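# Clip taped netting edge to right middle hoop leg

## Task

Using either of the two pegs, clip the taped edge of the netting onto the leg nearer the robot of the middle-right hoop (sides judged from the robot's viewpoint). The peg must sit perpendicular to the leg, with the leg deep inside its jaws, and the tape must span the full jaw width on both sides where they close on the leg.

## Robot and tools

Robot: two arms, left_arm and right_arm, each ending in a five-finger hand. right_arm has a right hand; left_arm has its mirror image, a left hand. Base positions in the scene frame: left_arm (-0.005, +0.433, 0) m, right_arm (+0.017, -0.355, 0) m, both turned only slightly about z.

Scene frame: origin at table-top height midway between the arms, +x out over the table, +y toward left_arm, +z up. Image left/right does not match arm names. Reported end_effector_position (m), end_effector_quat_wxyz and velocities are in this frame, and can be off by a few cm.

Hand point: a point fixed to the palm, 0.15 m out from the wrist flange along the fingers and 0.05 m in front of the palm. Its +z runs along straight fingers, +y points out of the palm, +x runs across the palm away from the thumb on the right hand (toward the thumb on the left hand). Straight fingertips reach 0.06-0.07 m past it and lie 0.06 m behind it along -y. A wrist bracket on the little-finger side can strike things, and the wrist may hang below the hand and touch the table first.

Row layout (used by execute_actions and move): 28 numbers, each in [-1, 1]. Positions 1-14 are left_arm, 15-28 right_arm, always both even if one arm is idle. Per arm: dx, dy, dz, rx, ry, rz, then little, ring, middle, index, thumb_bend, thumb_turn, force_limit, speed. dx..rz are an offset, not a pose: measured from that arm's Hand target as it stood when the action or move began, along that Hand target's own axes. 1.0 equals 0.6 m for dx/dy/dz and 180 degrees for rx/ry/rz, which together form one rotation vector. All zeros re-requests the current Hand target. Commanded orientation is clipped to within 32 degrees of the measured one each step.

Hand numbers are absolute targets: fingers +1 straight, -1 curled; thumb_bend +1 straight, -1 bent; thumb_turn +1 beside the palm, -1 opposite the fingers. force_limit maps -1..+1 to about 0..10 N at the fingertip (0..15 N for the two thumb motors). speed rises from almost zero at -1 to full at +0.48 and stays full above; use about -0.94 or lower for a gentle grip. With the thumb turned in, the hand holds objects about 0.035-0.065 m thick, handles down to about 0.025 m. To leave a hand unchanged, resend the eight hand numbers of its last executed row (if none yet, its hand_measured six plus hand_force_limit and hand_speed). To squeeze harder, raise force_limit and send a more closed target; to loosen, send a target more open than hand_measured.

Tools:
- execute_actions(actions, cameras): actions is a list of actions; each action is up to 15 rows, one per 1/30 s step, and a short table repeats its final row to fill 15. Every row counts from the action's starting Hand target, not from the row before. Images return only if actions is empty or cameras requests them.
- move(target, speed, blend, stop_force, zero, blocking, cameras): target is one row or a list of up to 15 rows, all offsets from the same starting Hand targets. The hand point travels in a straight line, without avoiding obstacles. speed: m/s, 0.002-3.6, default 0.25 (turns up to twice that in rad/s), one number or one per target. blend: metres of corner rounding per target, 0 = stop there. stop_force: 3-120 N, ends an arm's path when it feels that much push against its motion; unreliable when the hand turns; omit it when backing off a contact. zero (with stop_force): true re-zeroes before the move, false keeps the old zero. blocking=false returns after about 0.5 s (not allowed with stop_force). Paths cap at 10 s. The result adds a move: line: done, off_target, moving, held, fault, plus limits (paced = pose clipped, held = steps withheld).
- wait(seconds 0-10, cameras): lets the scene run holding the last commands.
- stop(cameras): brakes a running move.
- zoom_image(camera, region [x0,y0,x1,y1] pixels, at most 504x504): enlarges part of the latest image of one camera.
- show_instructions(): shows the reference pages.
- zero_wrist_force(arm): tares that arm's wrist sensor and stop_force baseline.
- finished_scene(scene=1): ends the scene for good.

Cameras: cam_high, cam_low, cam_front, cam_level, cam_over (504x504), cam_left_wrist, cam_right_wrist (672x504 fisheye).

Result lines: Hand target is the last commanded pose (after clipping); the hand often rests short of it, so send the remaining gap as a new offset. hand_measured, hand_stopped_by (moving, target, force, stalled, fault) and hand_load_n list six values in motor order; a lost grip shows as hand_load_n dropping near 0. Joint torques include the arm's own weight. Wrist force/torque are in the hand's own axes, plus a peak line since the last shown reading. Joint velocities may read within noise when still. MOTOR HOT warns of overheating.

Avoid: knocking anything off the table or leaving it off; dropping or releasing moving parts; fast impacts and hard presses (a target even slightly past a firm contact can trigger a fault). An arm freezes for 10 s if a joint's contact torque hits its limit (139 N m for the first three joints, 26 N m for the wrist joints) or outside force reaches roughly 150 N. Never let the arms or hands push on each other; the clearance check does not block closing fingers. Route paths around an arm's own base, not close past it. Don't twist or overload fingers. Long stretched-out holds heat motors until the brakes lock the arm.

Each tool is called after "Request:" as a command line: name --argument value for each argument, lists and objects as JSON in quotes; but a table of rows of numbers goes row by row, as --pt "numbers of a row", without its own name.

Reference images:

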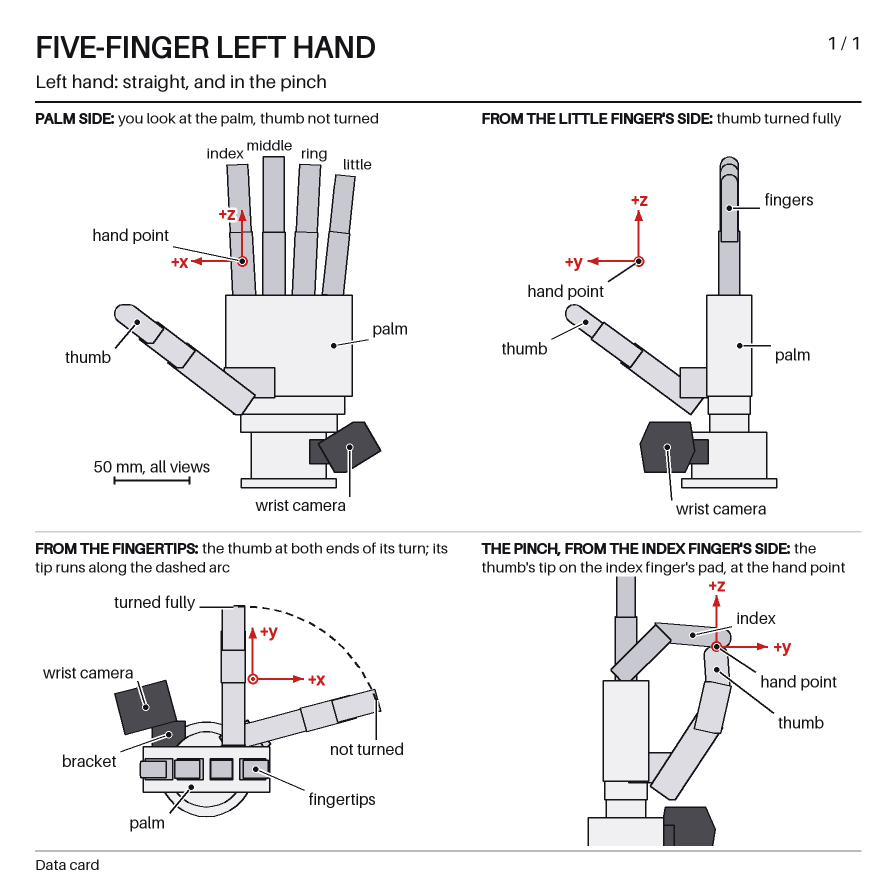

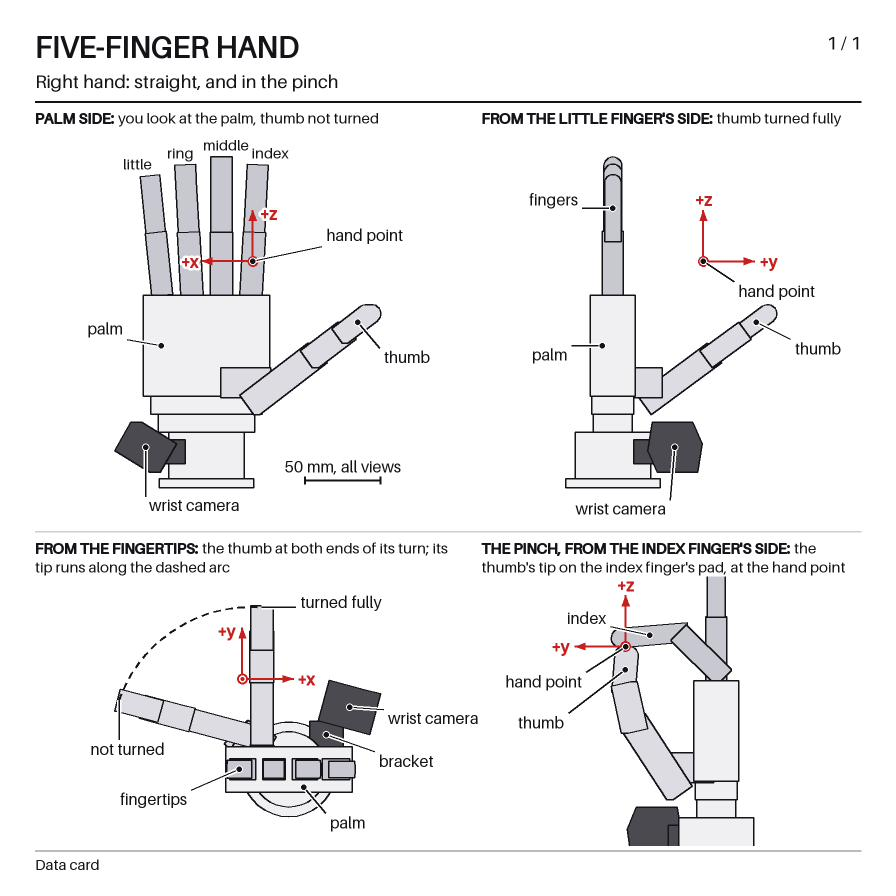

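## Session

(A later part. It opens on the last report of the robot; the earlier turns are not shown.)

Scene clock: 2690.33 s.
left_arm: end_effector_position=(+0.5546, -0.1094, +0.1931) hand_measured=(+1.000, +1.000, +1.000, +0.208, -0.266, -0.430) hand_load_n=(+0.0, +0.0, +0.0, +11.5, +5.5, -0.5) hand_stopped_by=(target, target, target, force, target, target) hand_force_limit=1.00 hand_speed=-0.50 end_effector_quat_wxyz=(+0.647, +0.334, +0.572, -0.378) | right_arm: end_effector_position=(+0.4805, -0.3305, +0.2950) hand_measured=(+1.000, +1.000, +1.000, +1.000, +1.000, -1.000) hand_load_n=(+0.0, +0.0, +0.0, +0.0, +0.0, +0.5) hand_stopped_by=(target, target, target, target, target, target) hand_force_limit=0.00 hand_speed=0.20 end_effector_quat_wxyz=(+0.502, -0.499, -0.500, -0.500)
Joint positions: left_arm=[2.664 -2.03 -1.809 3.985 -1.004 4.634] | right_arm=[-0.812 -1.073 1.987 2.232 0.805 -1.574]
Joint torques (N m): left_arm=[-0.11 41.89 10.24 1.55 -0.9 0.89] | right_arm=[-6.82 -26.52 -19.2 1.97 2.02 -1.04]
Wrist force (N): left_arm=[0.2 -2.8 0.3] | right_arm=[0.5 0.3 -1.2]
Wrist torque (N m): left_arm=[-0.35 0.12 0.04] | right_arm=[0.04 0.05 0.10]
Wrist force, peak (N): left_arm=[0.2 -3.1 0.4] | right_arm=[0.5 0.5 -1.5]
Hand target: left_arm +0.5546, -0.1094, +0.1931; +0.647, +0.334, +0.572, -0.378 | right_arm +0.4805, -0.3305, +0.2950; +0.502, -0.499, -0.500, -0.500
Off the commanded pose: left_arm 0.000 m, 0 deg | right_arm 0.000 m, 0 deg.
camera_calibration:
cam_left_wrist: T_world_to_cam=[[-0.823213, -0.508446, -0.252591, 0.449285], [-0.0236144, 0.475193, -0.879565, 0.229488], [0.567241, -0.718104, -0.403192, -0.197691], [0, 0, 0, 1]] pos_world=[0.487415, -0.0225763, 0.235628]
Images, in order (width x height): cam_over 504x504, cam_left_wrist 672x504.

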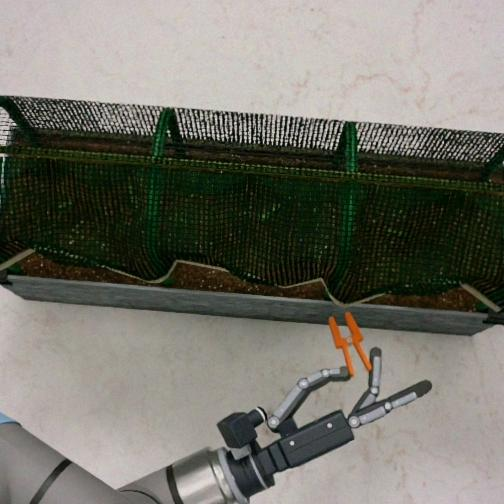

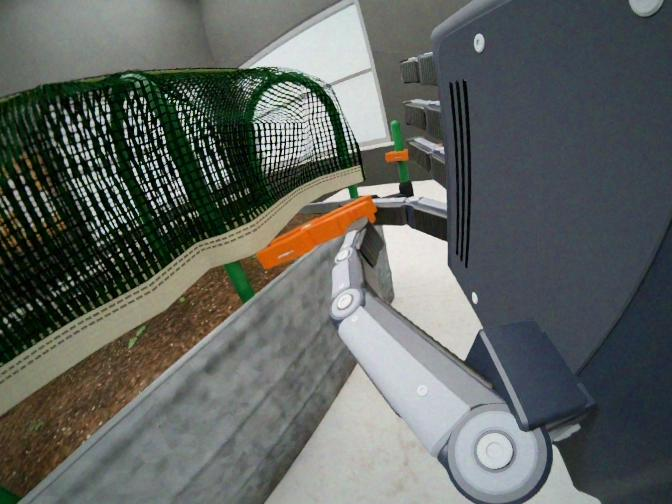

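Request:
move --target '[0,0,0,0.0102,-0.01,0.0832,1,1,1,-0.1,-0.27,-0.43,1.0,-0.5,0,0,0,0,0,0,1,1,1,1,1,-1,0,0.2]' --speed 0.1 --cameras '["cam_left_wrist", "cam_over", "cam_right_wrist", "cam_level"]'

Request:
zoom_image --camera "cam_left_wrist" --region '[225, 165, 365, 270]'

Request:
zoom_image --camera "cam_over" --region '[310, 295, 380, 365]'

Request:
zoom_image --camera "cam_right_wrist" --region '[350, 200, 430, 260]'

Scene clock: 2719.27 s.
left_arm: end_effector_position=(+0.5546, -0.1094, +0.1931) hand_measured=(+1.000, +1.000, +1.000, +0.208, -0.266, -0.430) hand_load_n=(+0.0, +0.0, +0.0, +11.5, +5.5, -0.5) hand_stopped_by=(target, target, target, force, target, target) hand_force_limit=1.00 hand_speed=-0.50 end_effector_quat_wxyz=(+0.694, +0.410, +0.507, -0.304) end_effector_velocity=(+0.001, +0.001, +0.000) end_effector_angular_velocity=(+0.002, -0.005, +0.002) | right_arm: end_effector_position=(+0.4805, -0.3305, +0.2950) hand_measured=(+1.000, +1.000, +1.000, +1.000, +1.000, -1.000) hand_load_n=(+0.0, +0.0, +0.0, +0.0, +0.0, +0.0) hand_stopped_by=(target, target, target, target, target, target) hand_force_limit=0.00 hand_speed=0.20 end_effector_quat_wxyz=(+0.502, -0.499, -0.500, -0.500)
Joint positions: left_arm=[2.669 -2.065 -1.833 4.08 -0.966 4.875] | right_arm=[-0.812 -1.073 1.987 2.232 0.805 -1.574]
Joint velocities: left_arm=[0.001 -0.001 0 0.001 -0.001 0.005] | right_arm=[within noise]
Joint torques (N m): left_arm=[7.53 24.18 6.7 4 2.54 1.98] | right_arm=[-6.97 -26.33 -18.97 2.03 2.12 -0.95]
Wrist force (N): left_arm=[0.6 -3.7 0.5] | right_arm=[0.7 0.5 -1.2]
Wrist torque (N m): left_arm=[-0.47 0.05 0.05] | right_arm=[0.06 0.01 0.12]
Wrist force, peak (N): left_arm=[0.6 -3.7 0.5] | right_arm=[0.2 0.9 -1.4]
Hand target: left_arm +0.5546, -0.1094, +0.1931; +0.694, +0.410, +0.507, -0.304 | right_arm +0.4805, -0.3305, +0.2950; +0.502, -0.499, -0.500, -0.500
Off the commanded pose: left_arm 0.000 m, 0 deg | right_arm 0.000 m, 0 deg.
move: done
camera_calibration:
cam_left_wrist: T_world_to_cam=[[-0.731354, -0.470275, -0.493926, 0.449042], [0.183635, 0.561695, -0.806707, 0.109934], [0.65681, -0.680691, -0.324439, -0.25846], [0, 0, 0, 1]] pos_world=[0.47798, -0.0265075, 0.226624]
cam_right_wrist: T_world_to_cam=[[0.975391, 0.0358476, 0.21755, -0.511572], [0.202528, -0.535696, -0.819764, -0.0338425], [0.0871542, 0.84365, -0.529773, 0.511045], [0, 0, 0, 1]] pos_world=[0.461297, -0.430933, 0.354287]
Images, in order (width x height): cam_level 504x504, cam_over 504x504, cam_left_wrist 672x504, cam_right_wrist 672x504.

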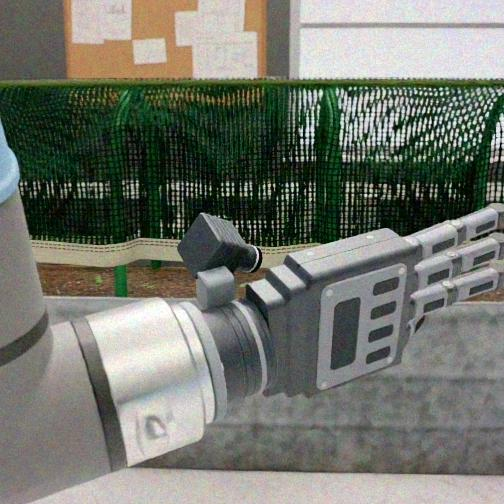

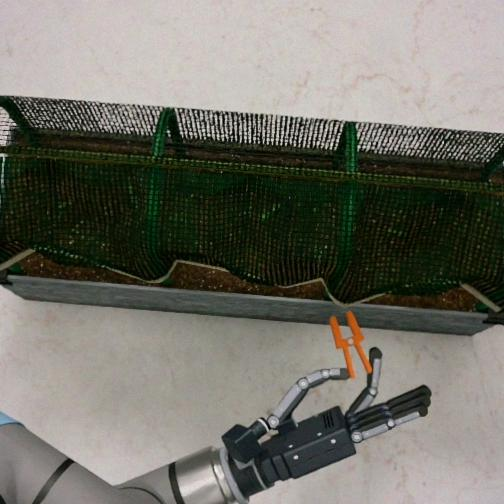

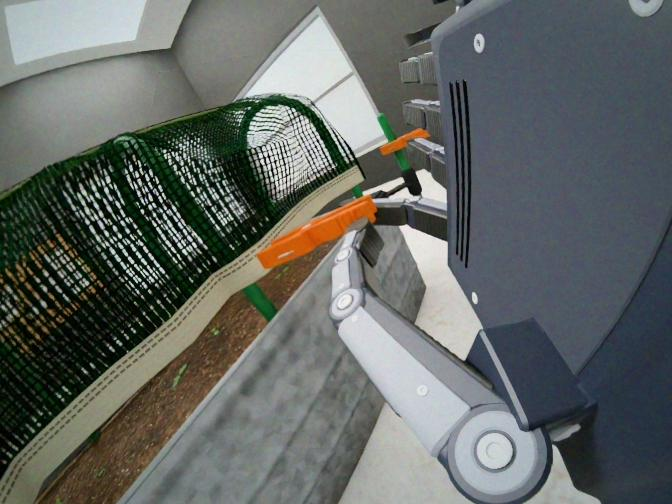

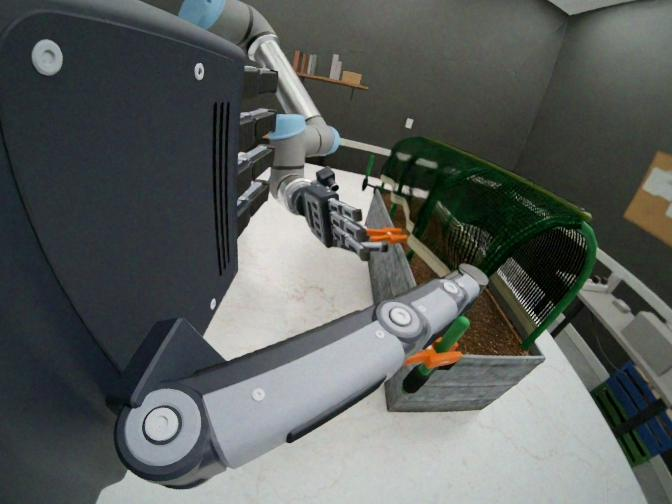

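Scaled by 3.600 from the camera's 672x504 image, which has a finer 960x720 frame.

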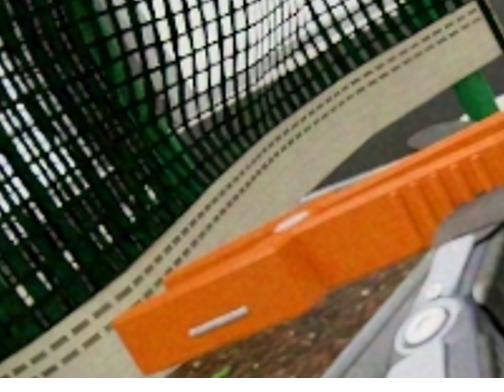

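Scaled by 7.200.

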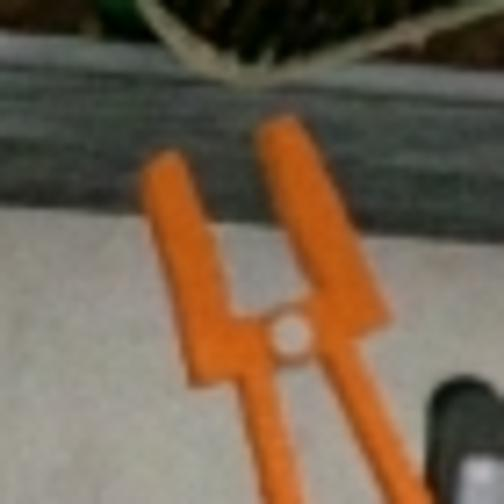

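Scaled by 6.300 from the camera's 672x504 image, which has a finer 960x720 frame.

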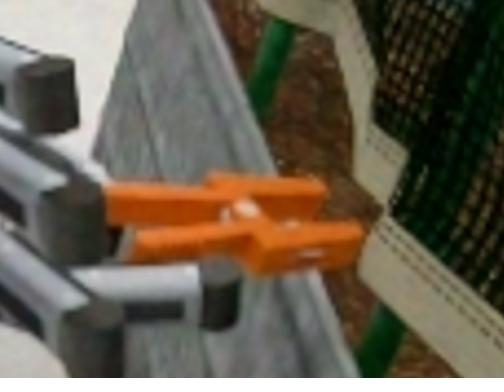

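Request:
move --target '[0.0046,0.016,0.0013,0,0,0,1,1,1,-0.1,-0.27,-0.43,1.0,-0.5,0,0,0,0,0,0,1,1,1,1,1,-1,0,0.2]' --speed 0.05 --cameras '["cam_left_wrist", "cam_over", "cam_right_wrist"]'

Request:
zoom_image --camera "cam_left_wrist" --region '[225, 165, 365, 270]'

Request:
zoom_image --camera "cam_over" --region '[310, 280, 380, 350]'

Request:
zoom_image --camera "cam_right_wrist" --region '[360, 200, 430, 260]'

Scene clock: 2772.20 s.
left_arm: end_effector_position=(+0.5636, -0.1056, +0.1931) hand_measured=(+1.000, +1.000, +1.000, +0.208, -0.266, -0.430) hand_load_n=(+0.0, +0.0, +0.0, +11.5, +5.5, -0.5) hand_stopped_by=(target, target, target, force, target, target) hand_force_limit=1.00 hand_speed=-0.50 end_effector_quat_wxyz=(+0.694, +0.410, +0.507, -0.304) | right_arm: end_effector_position=(+0.4805, -0.3305, +0.2950) hand_measured=(+1.000, +1.000, +1.000, +1.000, +1.000, -1.000) hand_load_n=(+0.0, +0.0, +0.0, +0.0, +0.0, +0.0) hand_stopped_by=(target, target, target, target, target, target) hand_force_limit=0.00 hand_speed=0.20 end_effector_quat_wxyz=(+0.502, -0.499, -0.500, -0.500)
Joint positions: left_arm=[2.684 -2.072 -1.821 4.077 -0.952 4.872] | right_arm=[-0.812 -1.073 1.987 2.232 0.805 -1.574]
Joint torques (N m): left_arm=[4.54 24.01 24.27 -0.96 2.01 -1.36] | right_arm=[-6.69 -26.75 -18.77 2.1 2.1 -0.93]
Wrist force (N): left_arm=[0.2 -3.8 0.4] | right_arm=[0.2 0.3 -1.1]
Wrist torque (N m): left_arm=[-0.47 0.09 0.12] | right_arm=[0.03 0.09 0.08]
Wrist force, peak (N): left_arm=[0.4 -4.0 0.4] | right_arm=[0.4 0.7 -1.3]
Hand target: left_arm +0.5638, -0.1055, +0.1931; +0.694, +0.410, +0.507, -0.304 | right_arm +0.4805, -0.3305, +0.2950; +0.502, -0.499, -0.500, -0.500
Off the commanded pose: left_arm 0.000 m, 0 deg | right_arm 0.000 m, 0 deg.
move: done
camera_calibration:
cam_left_wrist: T_world_to_cam=[[-0.731151, -0.4703, -0.494202, 0.457374], [0.183808, 0.561818, -0.806582, 0.106038], [0.656987, -0.680572, -0.32433, -0.261893], [0, 0, 0, 1]] pos_world=[0.48698, -0.0227077, 0.226624]
cam_right_wrist: T_world_to_cam=[[0.975391, 0.0358476, 0.21755, -0.511572], [0.202528, -0.535696, -0.819764, -0.0338425], [0.0871542, 0.84365, -0.529773, 0.511045], [0, 0, 0, 1]] pos_world=[0.461297, -0.430933, 0.354287]
Images, in order (width x height): cam_over 504x504, cam_left_wrist 672x504, cam_right_wrist 672x504.

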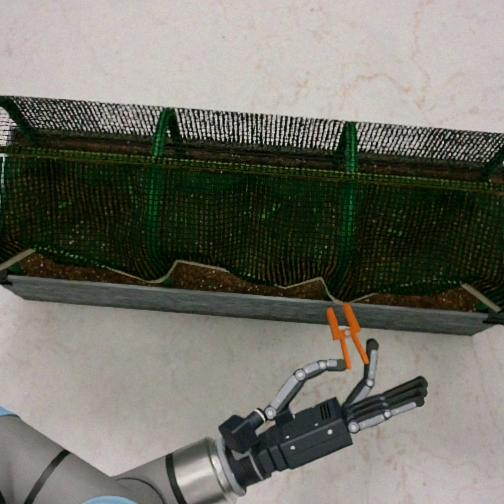

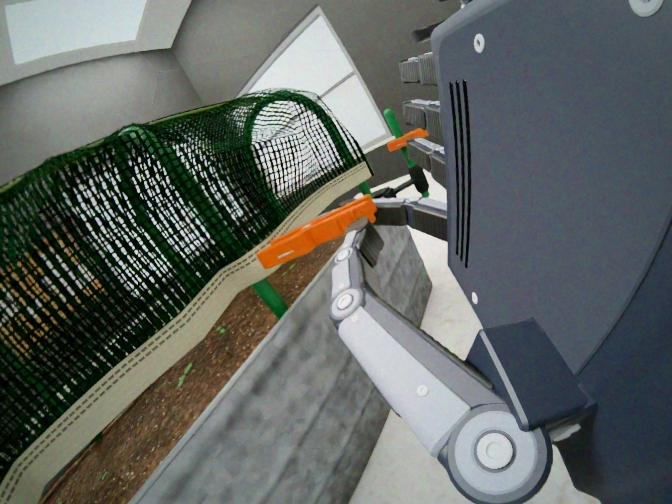

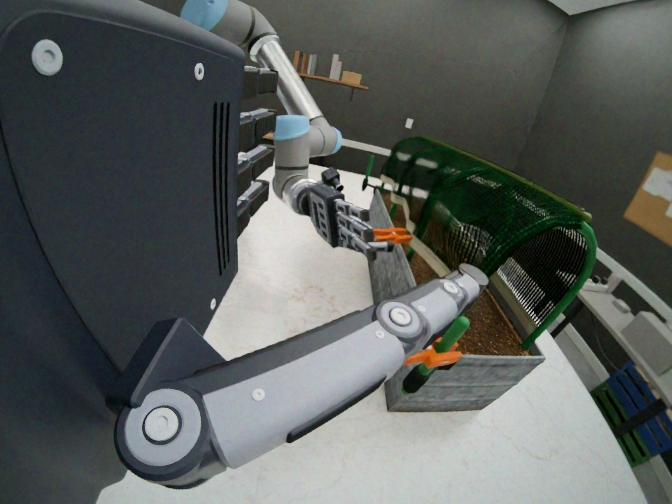

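Scaled by 3.600 from the camera's 672x504 image, which has a finer 960x720 frame.

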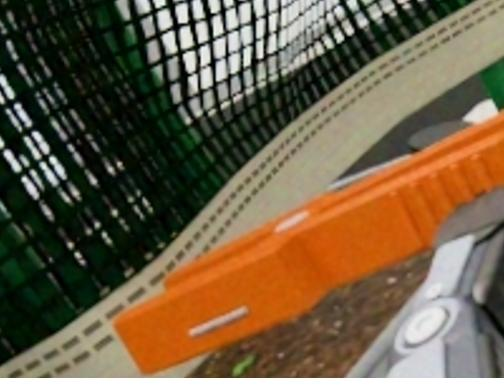

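Scaled by 7.200.

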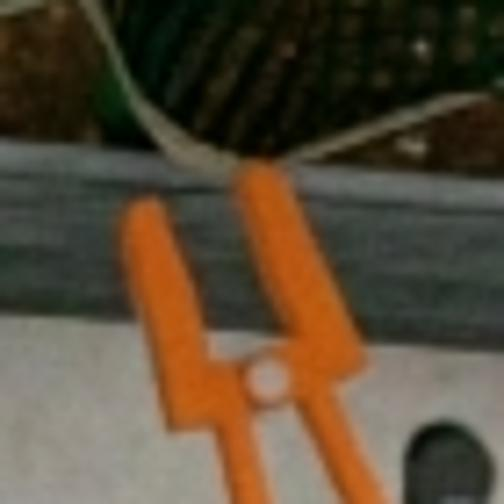

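Scaled by 7.200 from the camera's 672x504 image, which has a finer 960x720 frame.

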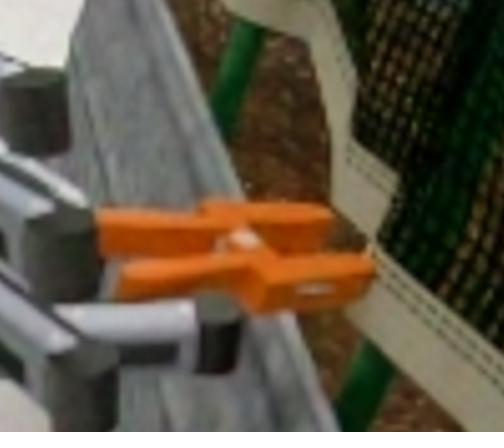

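Request:
move --target '[0.0101,0.0351,0.003,0,0,0,1,1,1,-0.1,-0.27,-0.43,1.0,-0.5,0,0,0,0,0,0,1,1,1,1,1,-1,0,0.2]' --speed 0.03 --stop_force 12 --cameras '["cam_left_wrist", "cam_over", "cam_right_wrist"]'

Request:
zoom_image --camera "cam_left_wrist" --region '[225, 165, 365, 270]'

Request:
zoom_image --camera "cam_over" --region '[305, 270, 375, 340]'

Request:
zoom_image --camera "cam_right_wrist" --region '[360, 200, 430, 260]'

Scene clock: 2784.07 s.
left_arm: end_effector_position=(+0.5841, -0.0970, +0.1930) hand_measured=(+1.000, +1.000, +1.000, +0.208, -0.266, -0.430) hand_load_n=(+0.0, -0.5, +0.0, +12.0, +8.5, -0.5) hand_stopped_by=(target, target, target, force, target, target) hand_force_limit=1.00 hand_speed=-0.50 end_effector_quat_wxyz=(+0.694, +0.410, +0.507, -0.304) | right_arm: end_effector_position=(+0.4805, -0.3305, +0.2950) hand_measured=(+1.000, +1.000, +1.000, +1.000, +1.000, -1.000) hand_load_n=(+0.0, +0.0, +0.0, +0.0, +0.0, +0.0) hand_stopped_by=(target, target, target, target, target, target) hand_force_limit=0.00 hand_speed=0.20 end_effector_quat_wxyz=(+0.502, -0.499, -0.500, -0.500)
Joint positions: left_arm=[2.716 -2.09 -1.79 4.069 -0.92 4.864] | right_arm=[-0.812 -1.073 1.987 2.232 0.805 -1.574]
Joint torques (N m): left_arm=[8.06 25.86 24.71 -1.19 1.97 -1.55] | right_arm=[-6.12 -27.01 -18.25 1.99 2.19 -0.83]
Wrist force (N): left_arm=[0.1 -4.8 1.1] | right_arm=[0.3 0.5 -1.1]
Wrist torque (N m): left_arm=[-0.48 0.12 0.13] | right_arm=[0.07 0.07 0.10]
Wrist force, peak (N): left_arm=[-0.2 -5.4 0.7] | right_arm=[0.4 0.4 -1.5]
Hand target: left_arm +0.5841, -0.0970, +0.1930; +0.694, +0.410, +0.507, -0.304 | right_arm +0.4805, -0.3305, +0.2950; +0.502, -0.499, -0.500, -0.500
Off the commanded pose: left_arm 0.000 m, 0 deg | right_arm 0.000 m, 0 deg.
move: done
camera_calibration:
cam_left_wrist: T_world_to_cam=[[-0.7312, -0.470251, -0.494177, 0.476428], [0.183819, 0.561806, -0.806588, 0.0974338], [0.65693, -0.680616, -0.324352, -0.269475], [0, 0, 0, 1]] pos_world=[0.50748, -0.0141076, 0.226624]
cam_right_wrist: T_world_to_cam=[[0.975391, 0.0358476, 0.21755, -0.511572], [0.202528, -0.535696, -0.819764, -0.0338425], [0.0871542, 0.84365, -0.529773, 0.511045], [0, 0, 0, 1]] pos_world=[0.461297, -0.430933, 0.354287]
Images, in order (width x height): cam_over 504x504, cam_left_wrist 672x504, cam_right_wrist 672x504.

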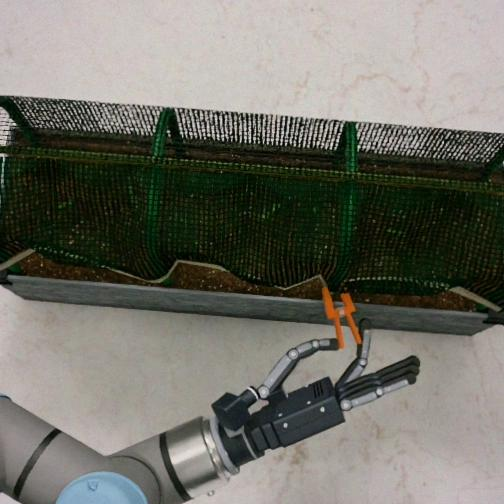

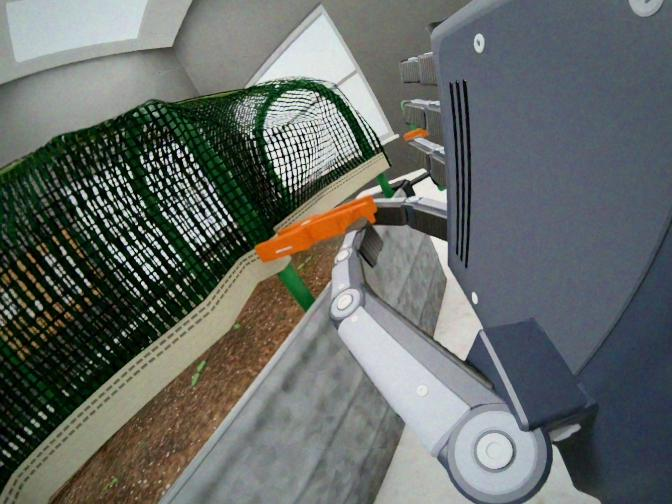

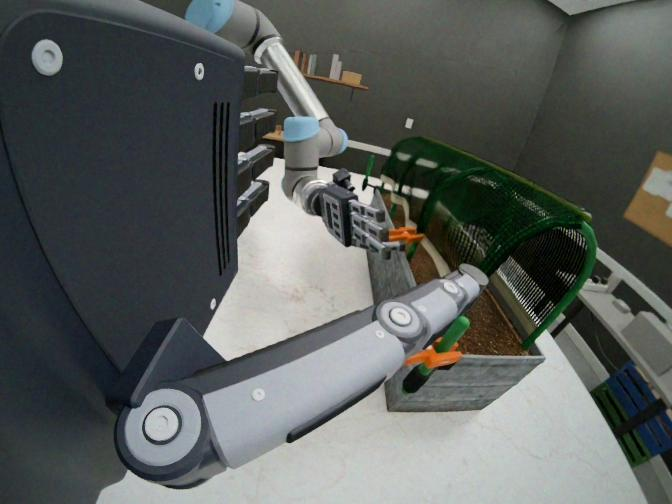

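Scaled by 3.600 from the camera's 672x504 image, which has a finer 960x720 frame.

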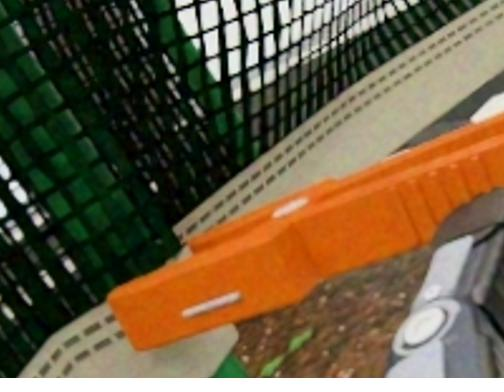

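Scaled by 7.200.

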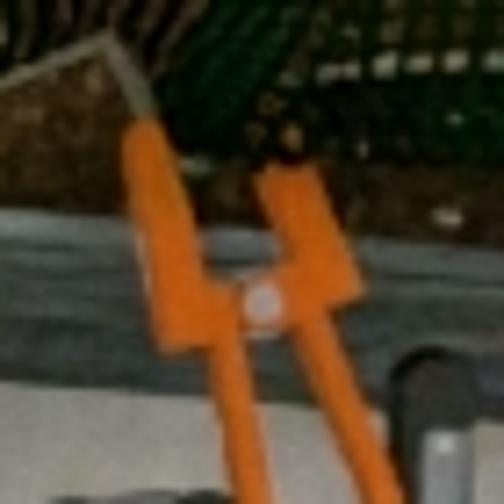

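Scaled by 7.200 from the camera's 672x504 image, which has a finer 960x720 frame.

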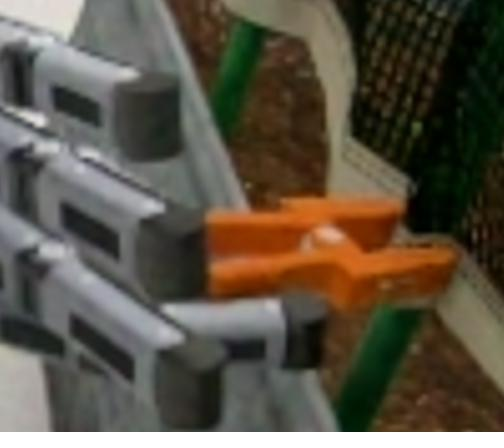

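Request:
zoom_image --camera "cam_right_wrist" --region '[400, 220, 435, 250]'

Request:
zoom_image --camera "cam_left_wrist" --region '[245, 225, 305, 270]'

Scaled by 14.400 from the camera's 672x504 image, which has a finer 960x720 frame.

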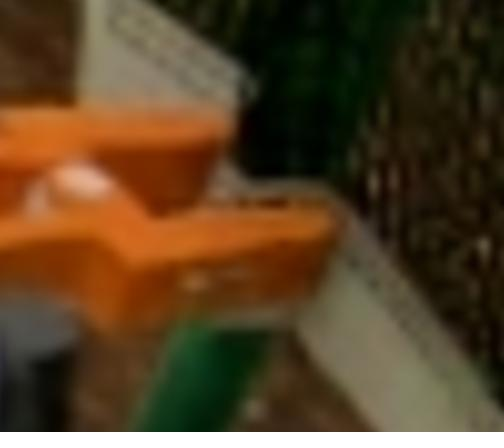

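Scaled by 8.400 from the camera's 672x504 image, which has a finer 960x720 frame.

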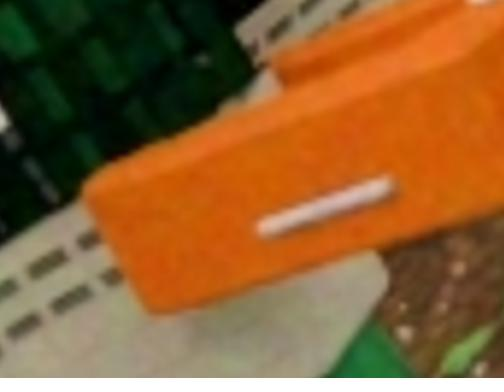

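Request:
move --pt "-0.0073 -0.0255 -0.0022 0 0 0 1 1 1 -0.1 -0.27 -0.43 1.0 -0.5 0 0 0 0 0 0 1 1 1 1 1 -1 0 0.2" --pt "-0.0033 -0.0266 -0.0028 0 0 0 1 1 1 -0.1 -0.27 -0.43 1.0 -0.5 0 0 0 0 0 0 1 1 1 1 1 -1 0 0.2" --pt "0.004 -0.0011 -0.0006 0 0 0 1 1 1 -0.1 -0.27 -0.43 1.0 -0.5 0 0 0 0 0 0 1 1 1 1 1 -1 0 0.2" --speed 0.03 --blend '[0.001, 0.001, 0]' --cameras '["cam_left_wrist", "cam_over", "cam_right_wrist"]'

Request:
zoom_image --camera "cam_right_wrist" --region '[400, 220, 435, 250]'

Request:
zoom_image --camera "cam_left_wrist" --region '[245, 225, 305, 270]'

Request:
zoom_image --camera "cam_over" --region '[305, 270, 375, 340]'

Scene clock: 2799.97 s.
left_arm: end_effector_position=(+0.5839, -0.0971, +0.1905) hand_measured=(+1.000, +1.000, +1.000, +0.208, -0.266, -0.430) hand_load_n=(+0.0, +0.0, +0.5, +12.0, +8.0, +0.0) hand_stopped_by=(target, target, target, force, target, target) hand_force_limit=1.00 hand_speed=-0.50 end_effector_quat_wxyz=(+0.694, +0.410, +0.507, -0.304) end_effector_velocity=(+0.002, +0.001, +0.000) end_effector_angular_velocity=(-0.001, +0.002, -0.001) | right_arm: end_effector_position=(+0.4805, -0.3305, +0.2950) hand_measured=(+1.000, +1.000, +1.000, +1.000, +1.000, -1.000) hand_load_n=(+0.0, +0.0, +0.0, +0.0, +0.0, +0.0) hand_stopped_by=(target, target, target, target, target, target) hand_force_limit=0.00 hand_speed=0.20 end_effector_quat_wxyz=(+0.502, -0.499, -0.500, -0.500)
Joint positions: left_arm=[2.716 -2.094 -1.792 4.075 -0.92 4.864] | right_arm=[-0.812 -1.073 1.987 2.232 0.805 -1.574]
Joint velocities: left_arm=[0.003 -0.002 0.005 -0.002 0.004 -0.003] | right_arm=[within noise]
Joint torques (N m): left_arm=[5.6 26.54 24.06 -1.19 1.94 -1.26] | right_arm=[-5.34 -27.23 -18.72 1.93 2 -0.68]
Wrist force (N): left_arm=[0.2 -4.5 1.2] | right_arm=[0.3 0.3 -1.0]
Wrist torque (N m): left_arm=[-0.46 0.11 0.14] | right_arm=[0.03 0.05 0.10]
Wrist force, peak (N): left_arm=[-0.2 -5.2 0.9] | right_arm=[0.6 0.5 -1.3]
Hand target: left_arm +0.5841, -0.0970, +0.1905; +0.694, +0.410, +0.507, -0.304 | right_arm +0.4805, -0.3305, +0.2950; +0.502, -0.499, -0.500, -0.500
Off the commanded pose: left_arm 0.000 m, 0 deg | right_arm 0.000 m, 0 deg.
move: done
camera_calibration:
cam_left_wrist: T_world_to_cam=[[-0.731151, -0.4703, -0.494202, 0.474979], [0.183808, 0.561818, -0.806582, 0.0955146], [0.656987, -0.680572, -0.32433, -0.270256], [0, 0, 0, 1]] pos_world=[0.50728, -0.0142077, 0.224124]
cam_right_wrist: T_world_to_cam=[[0.975391, 0.0358476, 0.21755, -0.511572], [0.202528, -0.535696, -0.819764, -0.0338425], [0.0871542, 0.84365, -0.529773, 0.511045], [0, 0, 0, 1]] pos_world=[0.461297, -0.430933, 0.354287]
Images, in order (width x height): cam_over 504x504, cam_left_wrist 672x504, cam_right_wrist 672x504.

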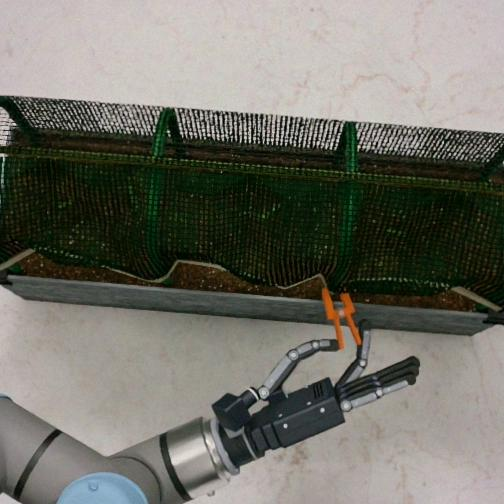

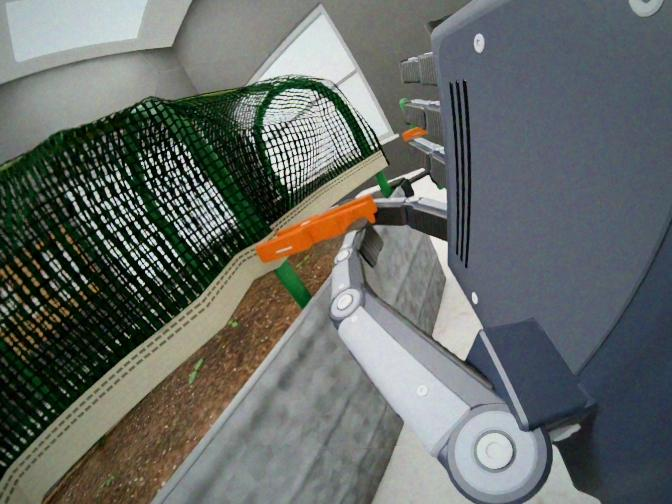

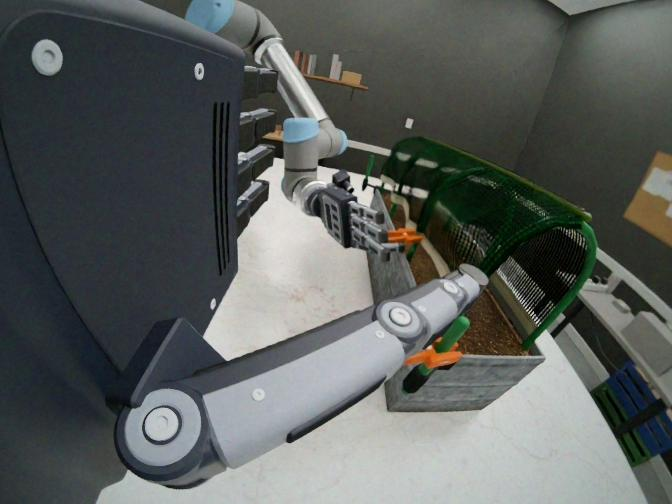

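Scaled by 14.400 from the camera's 672x504 image, which has a finer 960x720 frame.

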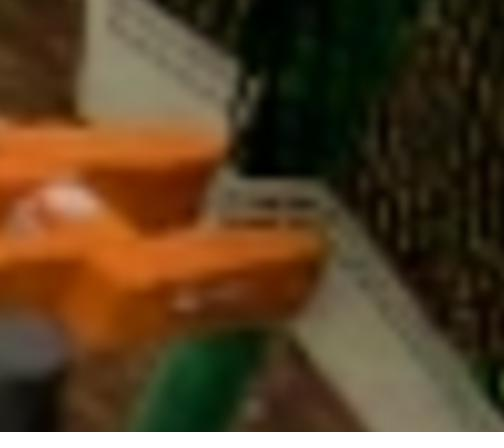

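Scaled by 8.400 from the camera's 672x504 image, which has a finer 960x720 frame.

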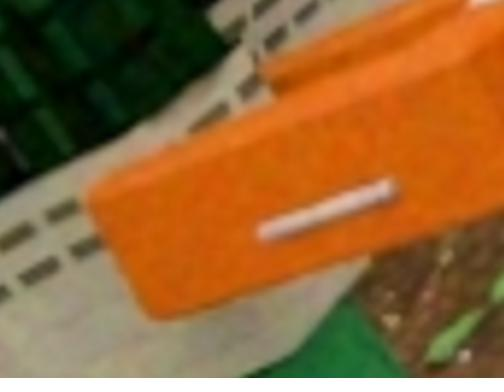

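Scaled by 7.200.

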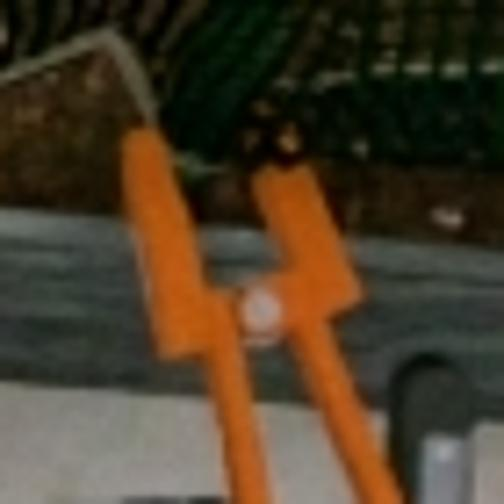

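Request:
move --target '[0.006,0.0208,0.0018,0,0,0,1,1,1,-0.1,-0.27,-0.43,1.0,-0.5,0,0,0,0,0,0,1,1,1,1,1,-1,0,0.2]' --speed 0.02 --stop_force 14 --cameras '["cam_left_wrist", "cam_over", "cam_right_wrist"]'

Request:
zoom_image --camera "cam_right_wrist" --region '[400, 220, 435, 250]'

Request:
zoom_image --camera "cam_left_wrist" --region '[235, 205, 315, 265]'

Request:
zoom_image --camera "cam_over" --region '[305, 270, 375, 340]'

Scene clock: 2812.80 s.
left_arm: end_effector_position=(+0.5962, -0.0920, +0.1905) hand_measured=(+1.000, +1.000, +1.000, +0.208, -0.266, -0.430) hand_load_n=(+0.0, +0.0, +0.0, +12.5, +6.0, +0.0) hand_stopped_by=(target, target, target, force, target, target) hand_force_limit=1.00 hand_speed=-0.50 end_effector_quat_wxyz=(+0.694, +0.410, +0.507, -0.304) | right_arm: end_effector_position=(+0.4805, -0.3305, +0.2950) hand_measured=(+1.000, +1.000, +1.000, +1.000, +1.000, -1.000) hand_load_n=(+0.0, +0.0, +0.0, +0.0, +0.0, +0.0) hand_stopped_by=(target, target, target, target, target, target) hand_force_limit=0.00 hand_speed=0.20 end_effector_quat_wxyz=(+0.502, -0.499, -0.500, -0.500)
Joint positions: left_arm=[2.734 -2.106 -1.772 4.069 -0.902 4.86] | right_arm=[-0.812 -1.073 1.987 2.232 0.805 -1.574]
Joint torques (N m): left_arm=[12.39 26.7 27.53 -0.63 0.25 -1.17] | right_arm=[-5.21 -26.36 -18.57 1.78 2.02 -0.74]
Wrist force (N): left_arm=[-0.2 -12.0 0.3] | right_arm=[0.6 0.5 -0.9]
Wrist torque (N m): left_arm=[-0.48 0.08 0.21] | right_arm=[0.05 0.02 0.11]
Wrist force, peak (N): left_arm=[-0.3 -12.2 0.2] | right_arm=[0.4 0.6 -1.3]
Hand target: left_arm +0.5962, -0.0920, +0.1905; +0.694, +0.410, +0.507, -0.304 | right_arm +0.4805, -0.3305, +0.2950; +0.502, -0.499, -0.500, -0.500
Off the commanded pose: left_arm 0.000 m, 0 deg | right_arm 0.000 m, 0 deg.
move: done
camera_calibration:
cam_left_wrist: T_world_to_cam=[[-0.7312, -0.470251, -0.494177, 0.486344], [0.183819, 0.561806, -0.806588, 0.0904402], [0.65693, -0.680616, -0.324352, -0.2749], [0, 0, 0, 1]] pos_world=[0.51958, -0.00920756, 0.224124]
cam_right_wrist: T_world_to_cam=[[0.975391, 0.0358476, 0.21755, -0.511572], [0.202528, -0.535696, -0.819764, -0.0338425], [0.0871542, 0.84365, -0.529773, 0.511045], [0, 0, 0, 1]] pos_world=[0.461297, -0.430933, 0.354287]
Images, in order (width x height): cam_over 504x504, cam_left_wrist 672x504, cam_right_wrist 672x504.

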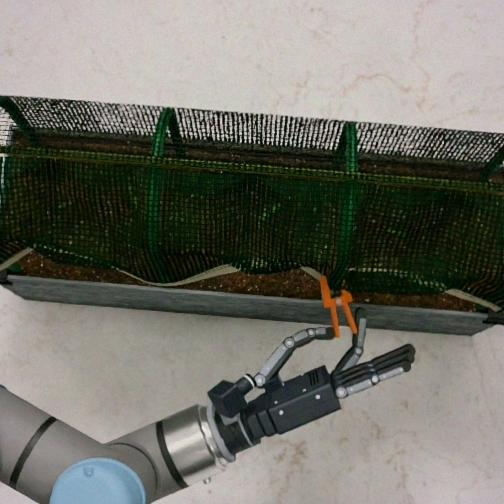

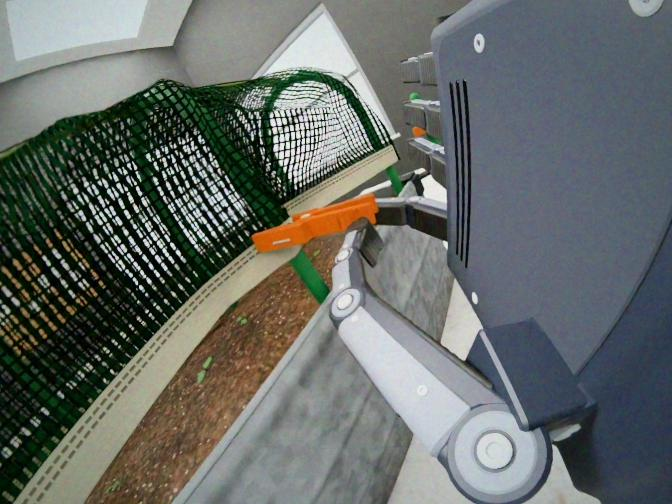

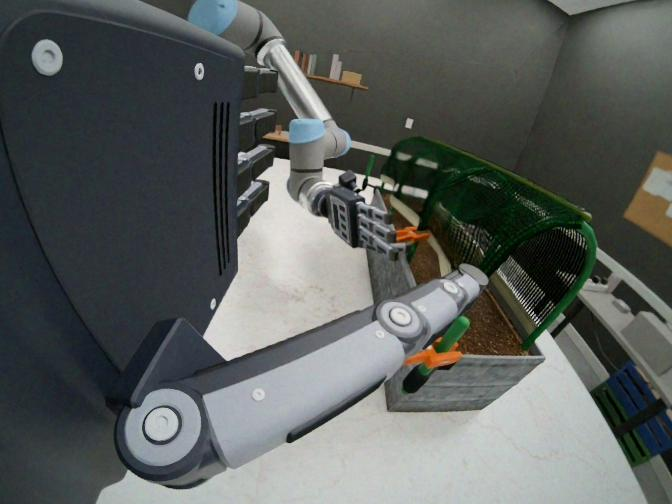

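Scaled by 14.400 from the camera's 672x504 image, which has a finer 960x720 frame.

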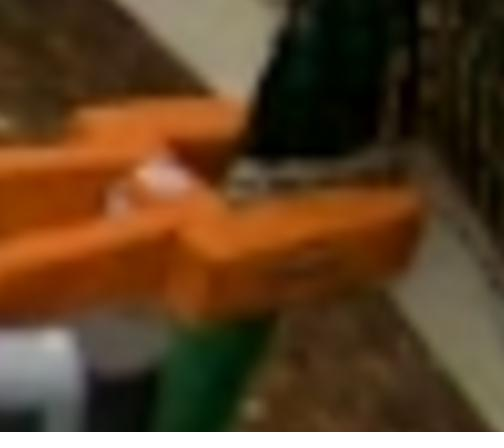

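Scaled by 6.300 from the camera's 672x504 image, which has a finer 960x720 frame.

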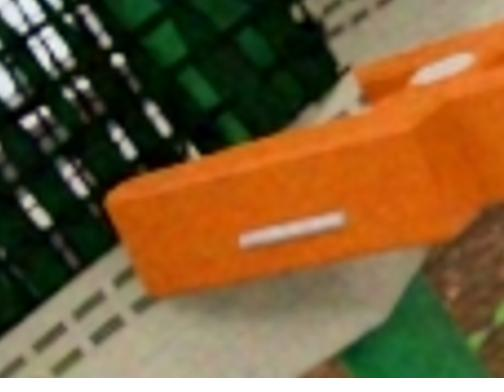

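Scaled by 7.200.

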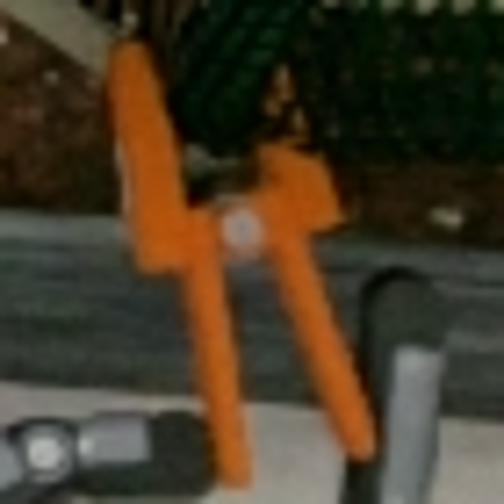

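Request:
move --target '[-0.0048,0.0013,0.0008,-0.0042,0.0092,-0.0432,1,1,1,-0.1,-0.27,-0.43,1.0,-0.5,0,0,0,0,0,0,1,1,1,1,1,-1,0,0.2]' --speed 0.03 --cameras '["cam_left_wrist", "cam_over", "cam_right_wrist"]'

Request:
zoom_image --camera "cam_right_wrist" --region '[400, 220, 435, 250]'

Request:
zoom_image --camera "cam_left_wrist" --region '[235, 195, 375, 300]'

Request:
zoom_image --camera "cam_over" --region '[305, 270, 375, 340]'

Scene clock: 2841.03 s.
left_arm: end_effector_position=(+0.5962, -0.0921, +0.1935) hand_measured=(+1.000, +1.000, +1.000, +0.208, -0.266, -0.430) hand_load_n=(+0.0, +0.0, +0.0, +12.5, +4.5, +0.0) hand_stopped_by=(target, target, target, force, target, target) hand_force_limit=1.00 hand_speed=-0.50 end_effector_quat_wxyz=(+0.667, +0.375, +0.546, -0.341) | right_arm: end_effector_position=(+0.4805, -0.3305, +0.2950) hand_measured=(+1.000, +1.000, +1.000, +1.000, +1.000, -1.000) hand_load_n=(+0.0, +0.0, +0.0, +0.0, +0.0, +0.5) hand_stopped_by=(target, target, target, target, target, target) hand_force_limit=0.00 hand_speed=0.20 end_effector_quat_wxyz=(+0.502, -0.499, -0.500, -0.500)
Joint positions: left_arm=[2.731 -2.08 -1.753 3.988 -0.92 4.746] | right_arm=[-0.812 -1.073 1.987 2.232 0.805 -1.574]
Joint torques (N m): left_arm=[-0.78 47.46 27.63 -0.2 -4.9 -1.21] | right_arm=[-5.28 -26.66 -18.08 1.99 2.04 -0.71]
Wrist force (N): left_arm=[0.0 -13.5 -0.3] | right_arm=[0.6 0.2 -1.1]
Wrist torque (N m): left_arm=[-0.49 0.11 0.22] | right_arm=[0.02 0.03 0.10]
Wrist force, peak (N): left_arm=[0.1 -13.6 -0.2] | right_arm=[0.6 0.6 -1.4]
Hand target: left_arm +0.5962, -0.0921, +0.1935; +0.667, +0.375, +0.546, -0.341 | right_arm +0.4805, -0.3305, +0.2950; +0.502, -0.499, -0.500, -0.500
Off the commanded pose: left_arm 0.000 m, 0 deg | right_arm 0.000 m, 0 deg.
move: done
camera_calibration:
cam_left_wrist: T_world_to_cam=[[-0.788858, -0.488142, -0.37339, 0.497215], [0.0740801, 0.527602, -0.846255, 0.162777], [0.610094, -0.695236, -0.380042, -0.236558], [0, 0, 0, 1]] pos_world=[0.524496, -0.0076337, 0.233504]
cam_right_wrist: T_world_to_cam=[[0.975391, 0.0358476, 0.21755, -0.511572], [0.202528, -0.535696, -0.819764, -0.0338425], [0.0871542, 0.84365, -0.529773, 0.511045], [0, 0, 0, 1]] pos_world=[0.461297, -0.430933, 0.354287]
Images, in order (width x height): cam_over 504x504, cam_left_wrist 672x504, cam_right_wrist 672x504.

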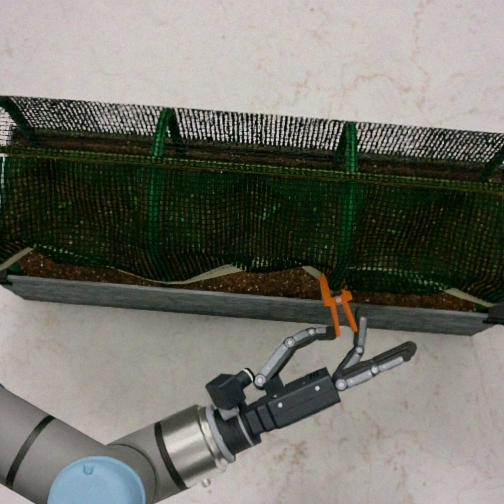

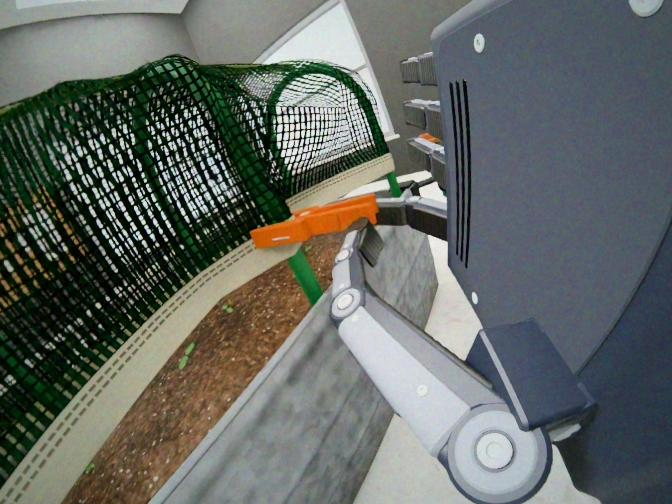

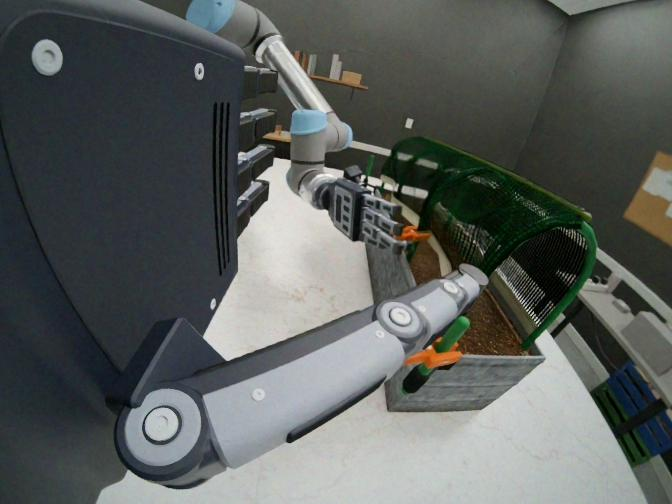

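Scaled by 14.400 from the camera's 672x504 image, which has a finer 960x720 frame.

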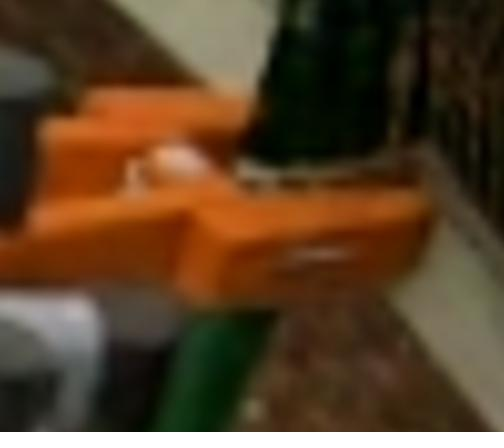

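Scaled by 3.600 from the camera's 672x504 image, which has a finer 960x720 frame.

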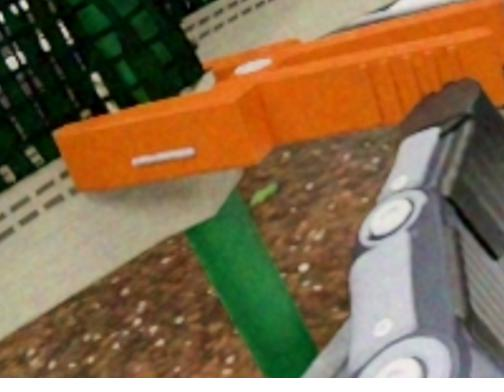

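Scaled by 7.200.

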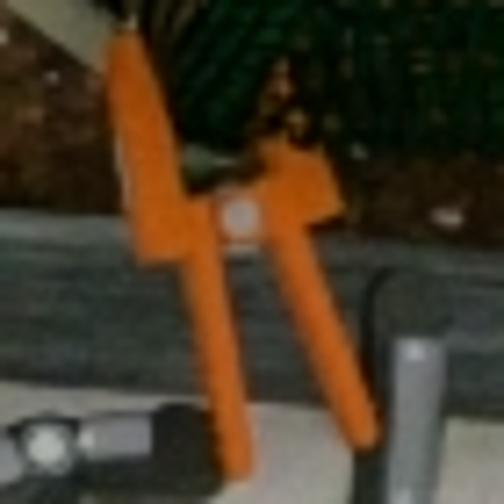

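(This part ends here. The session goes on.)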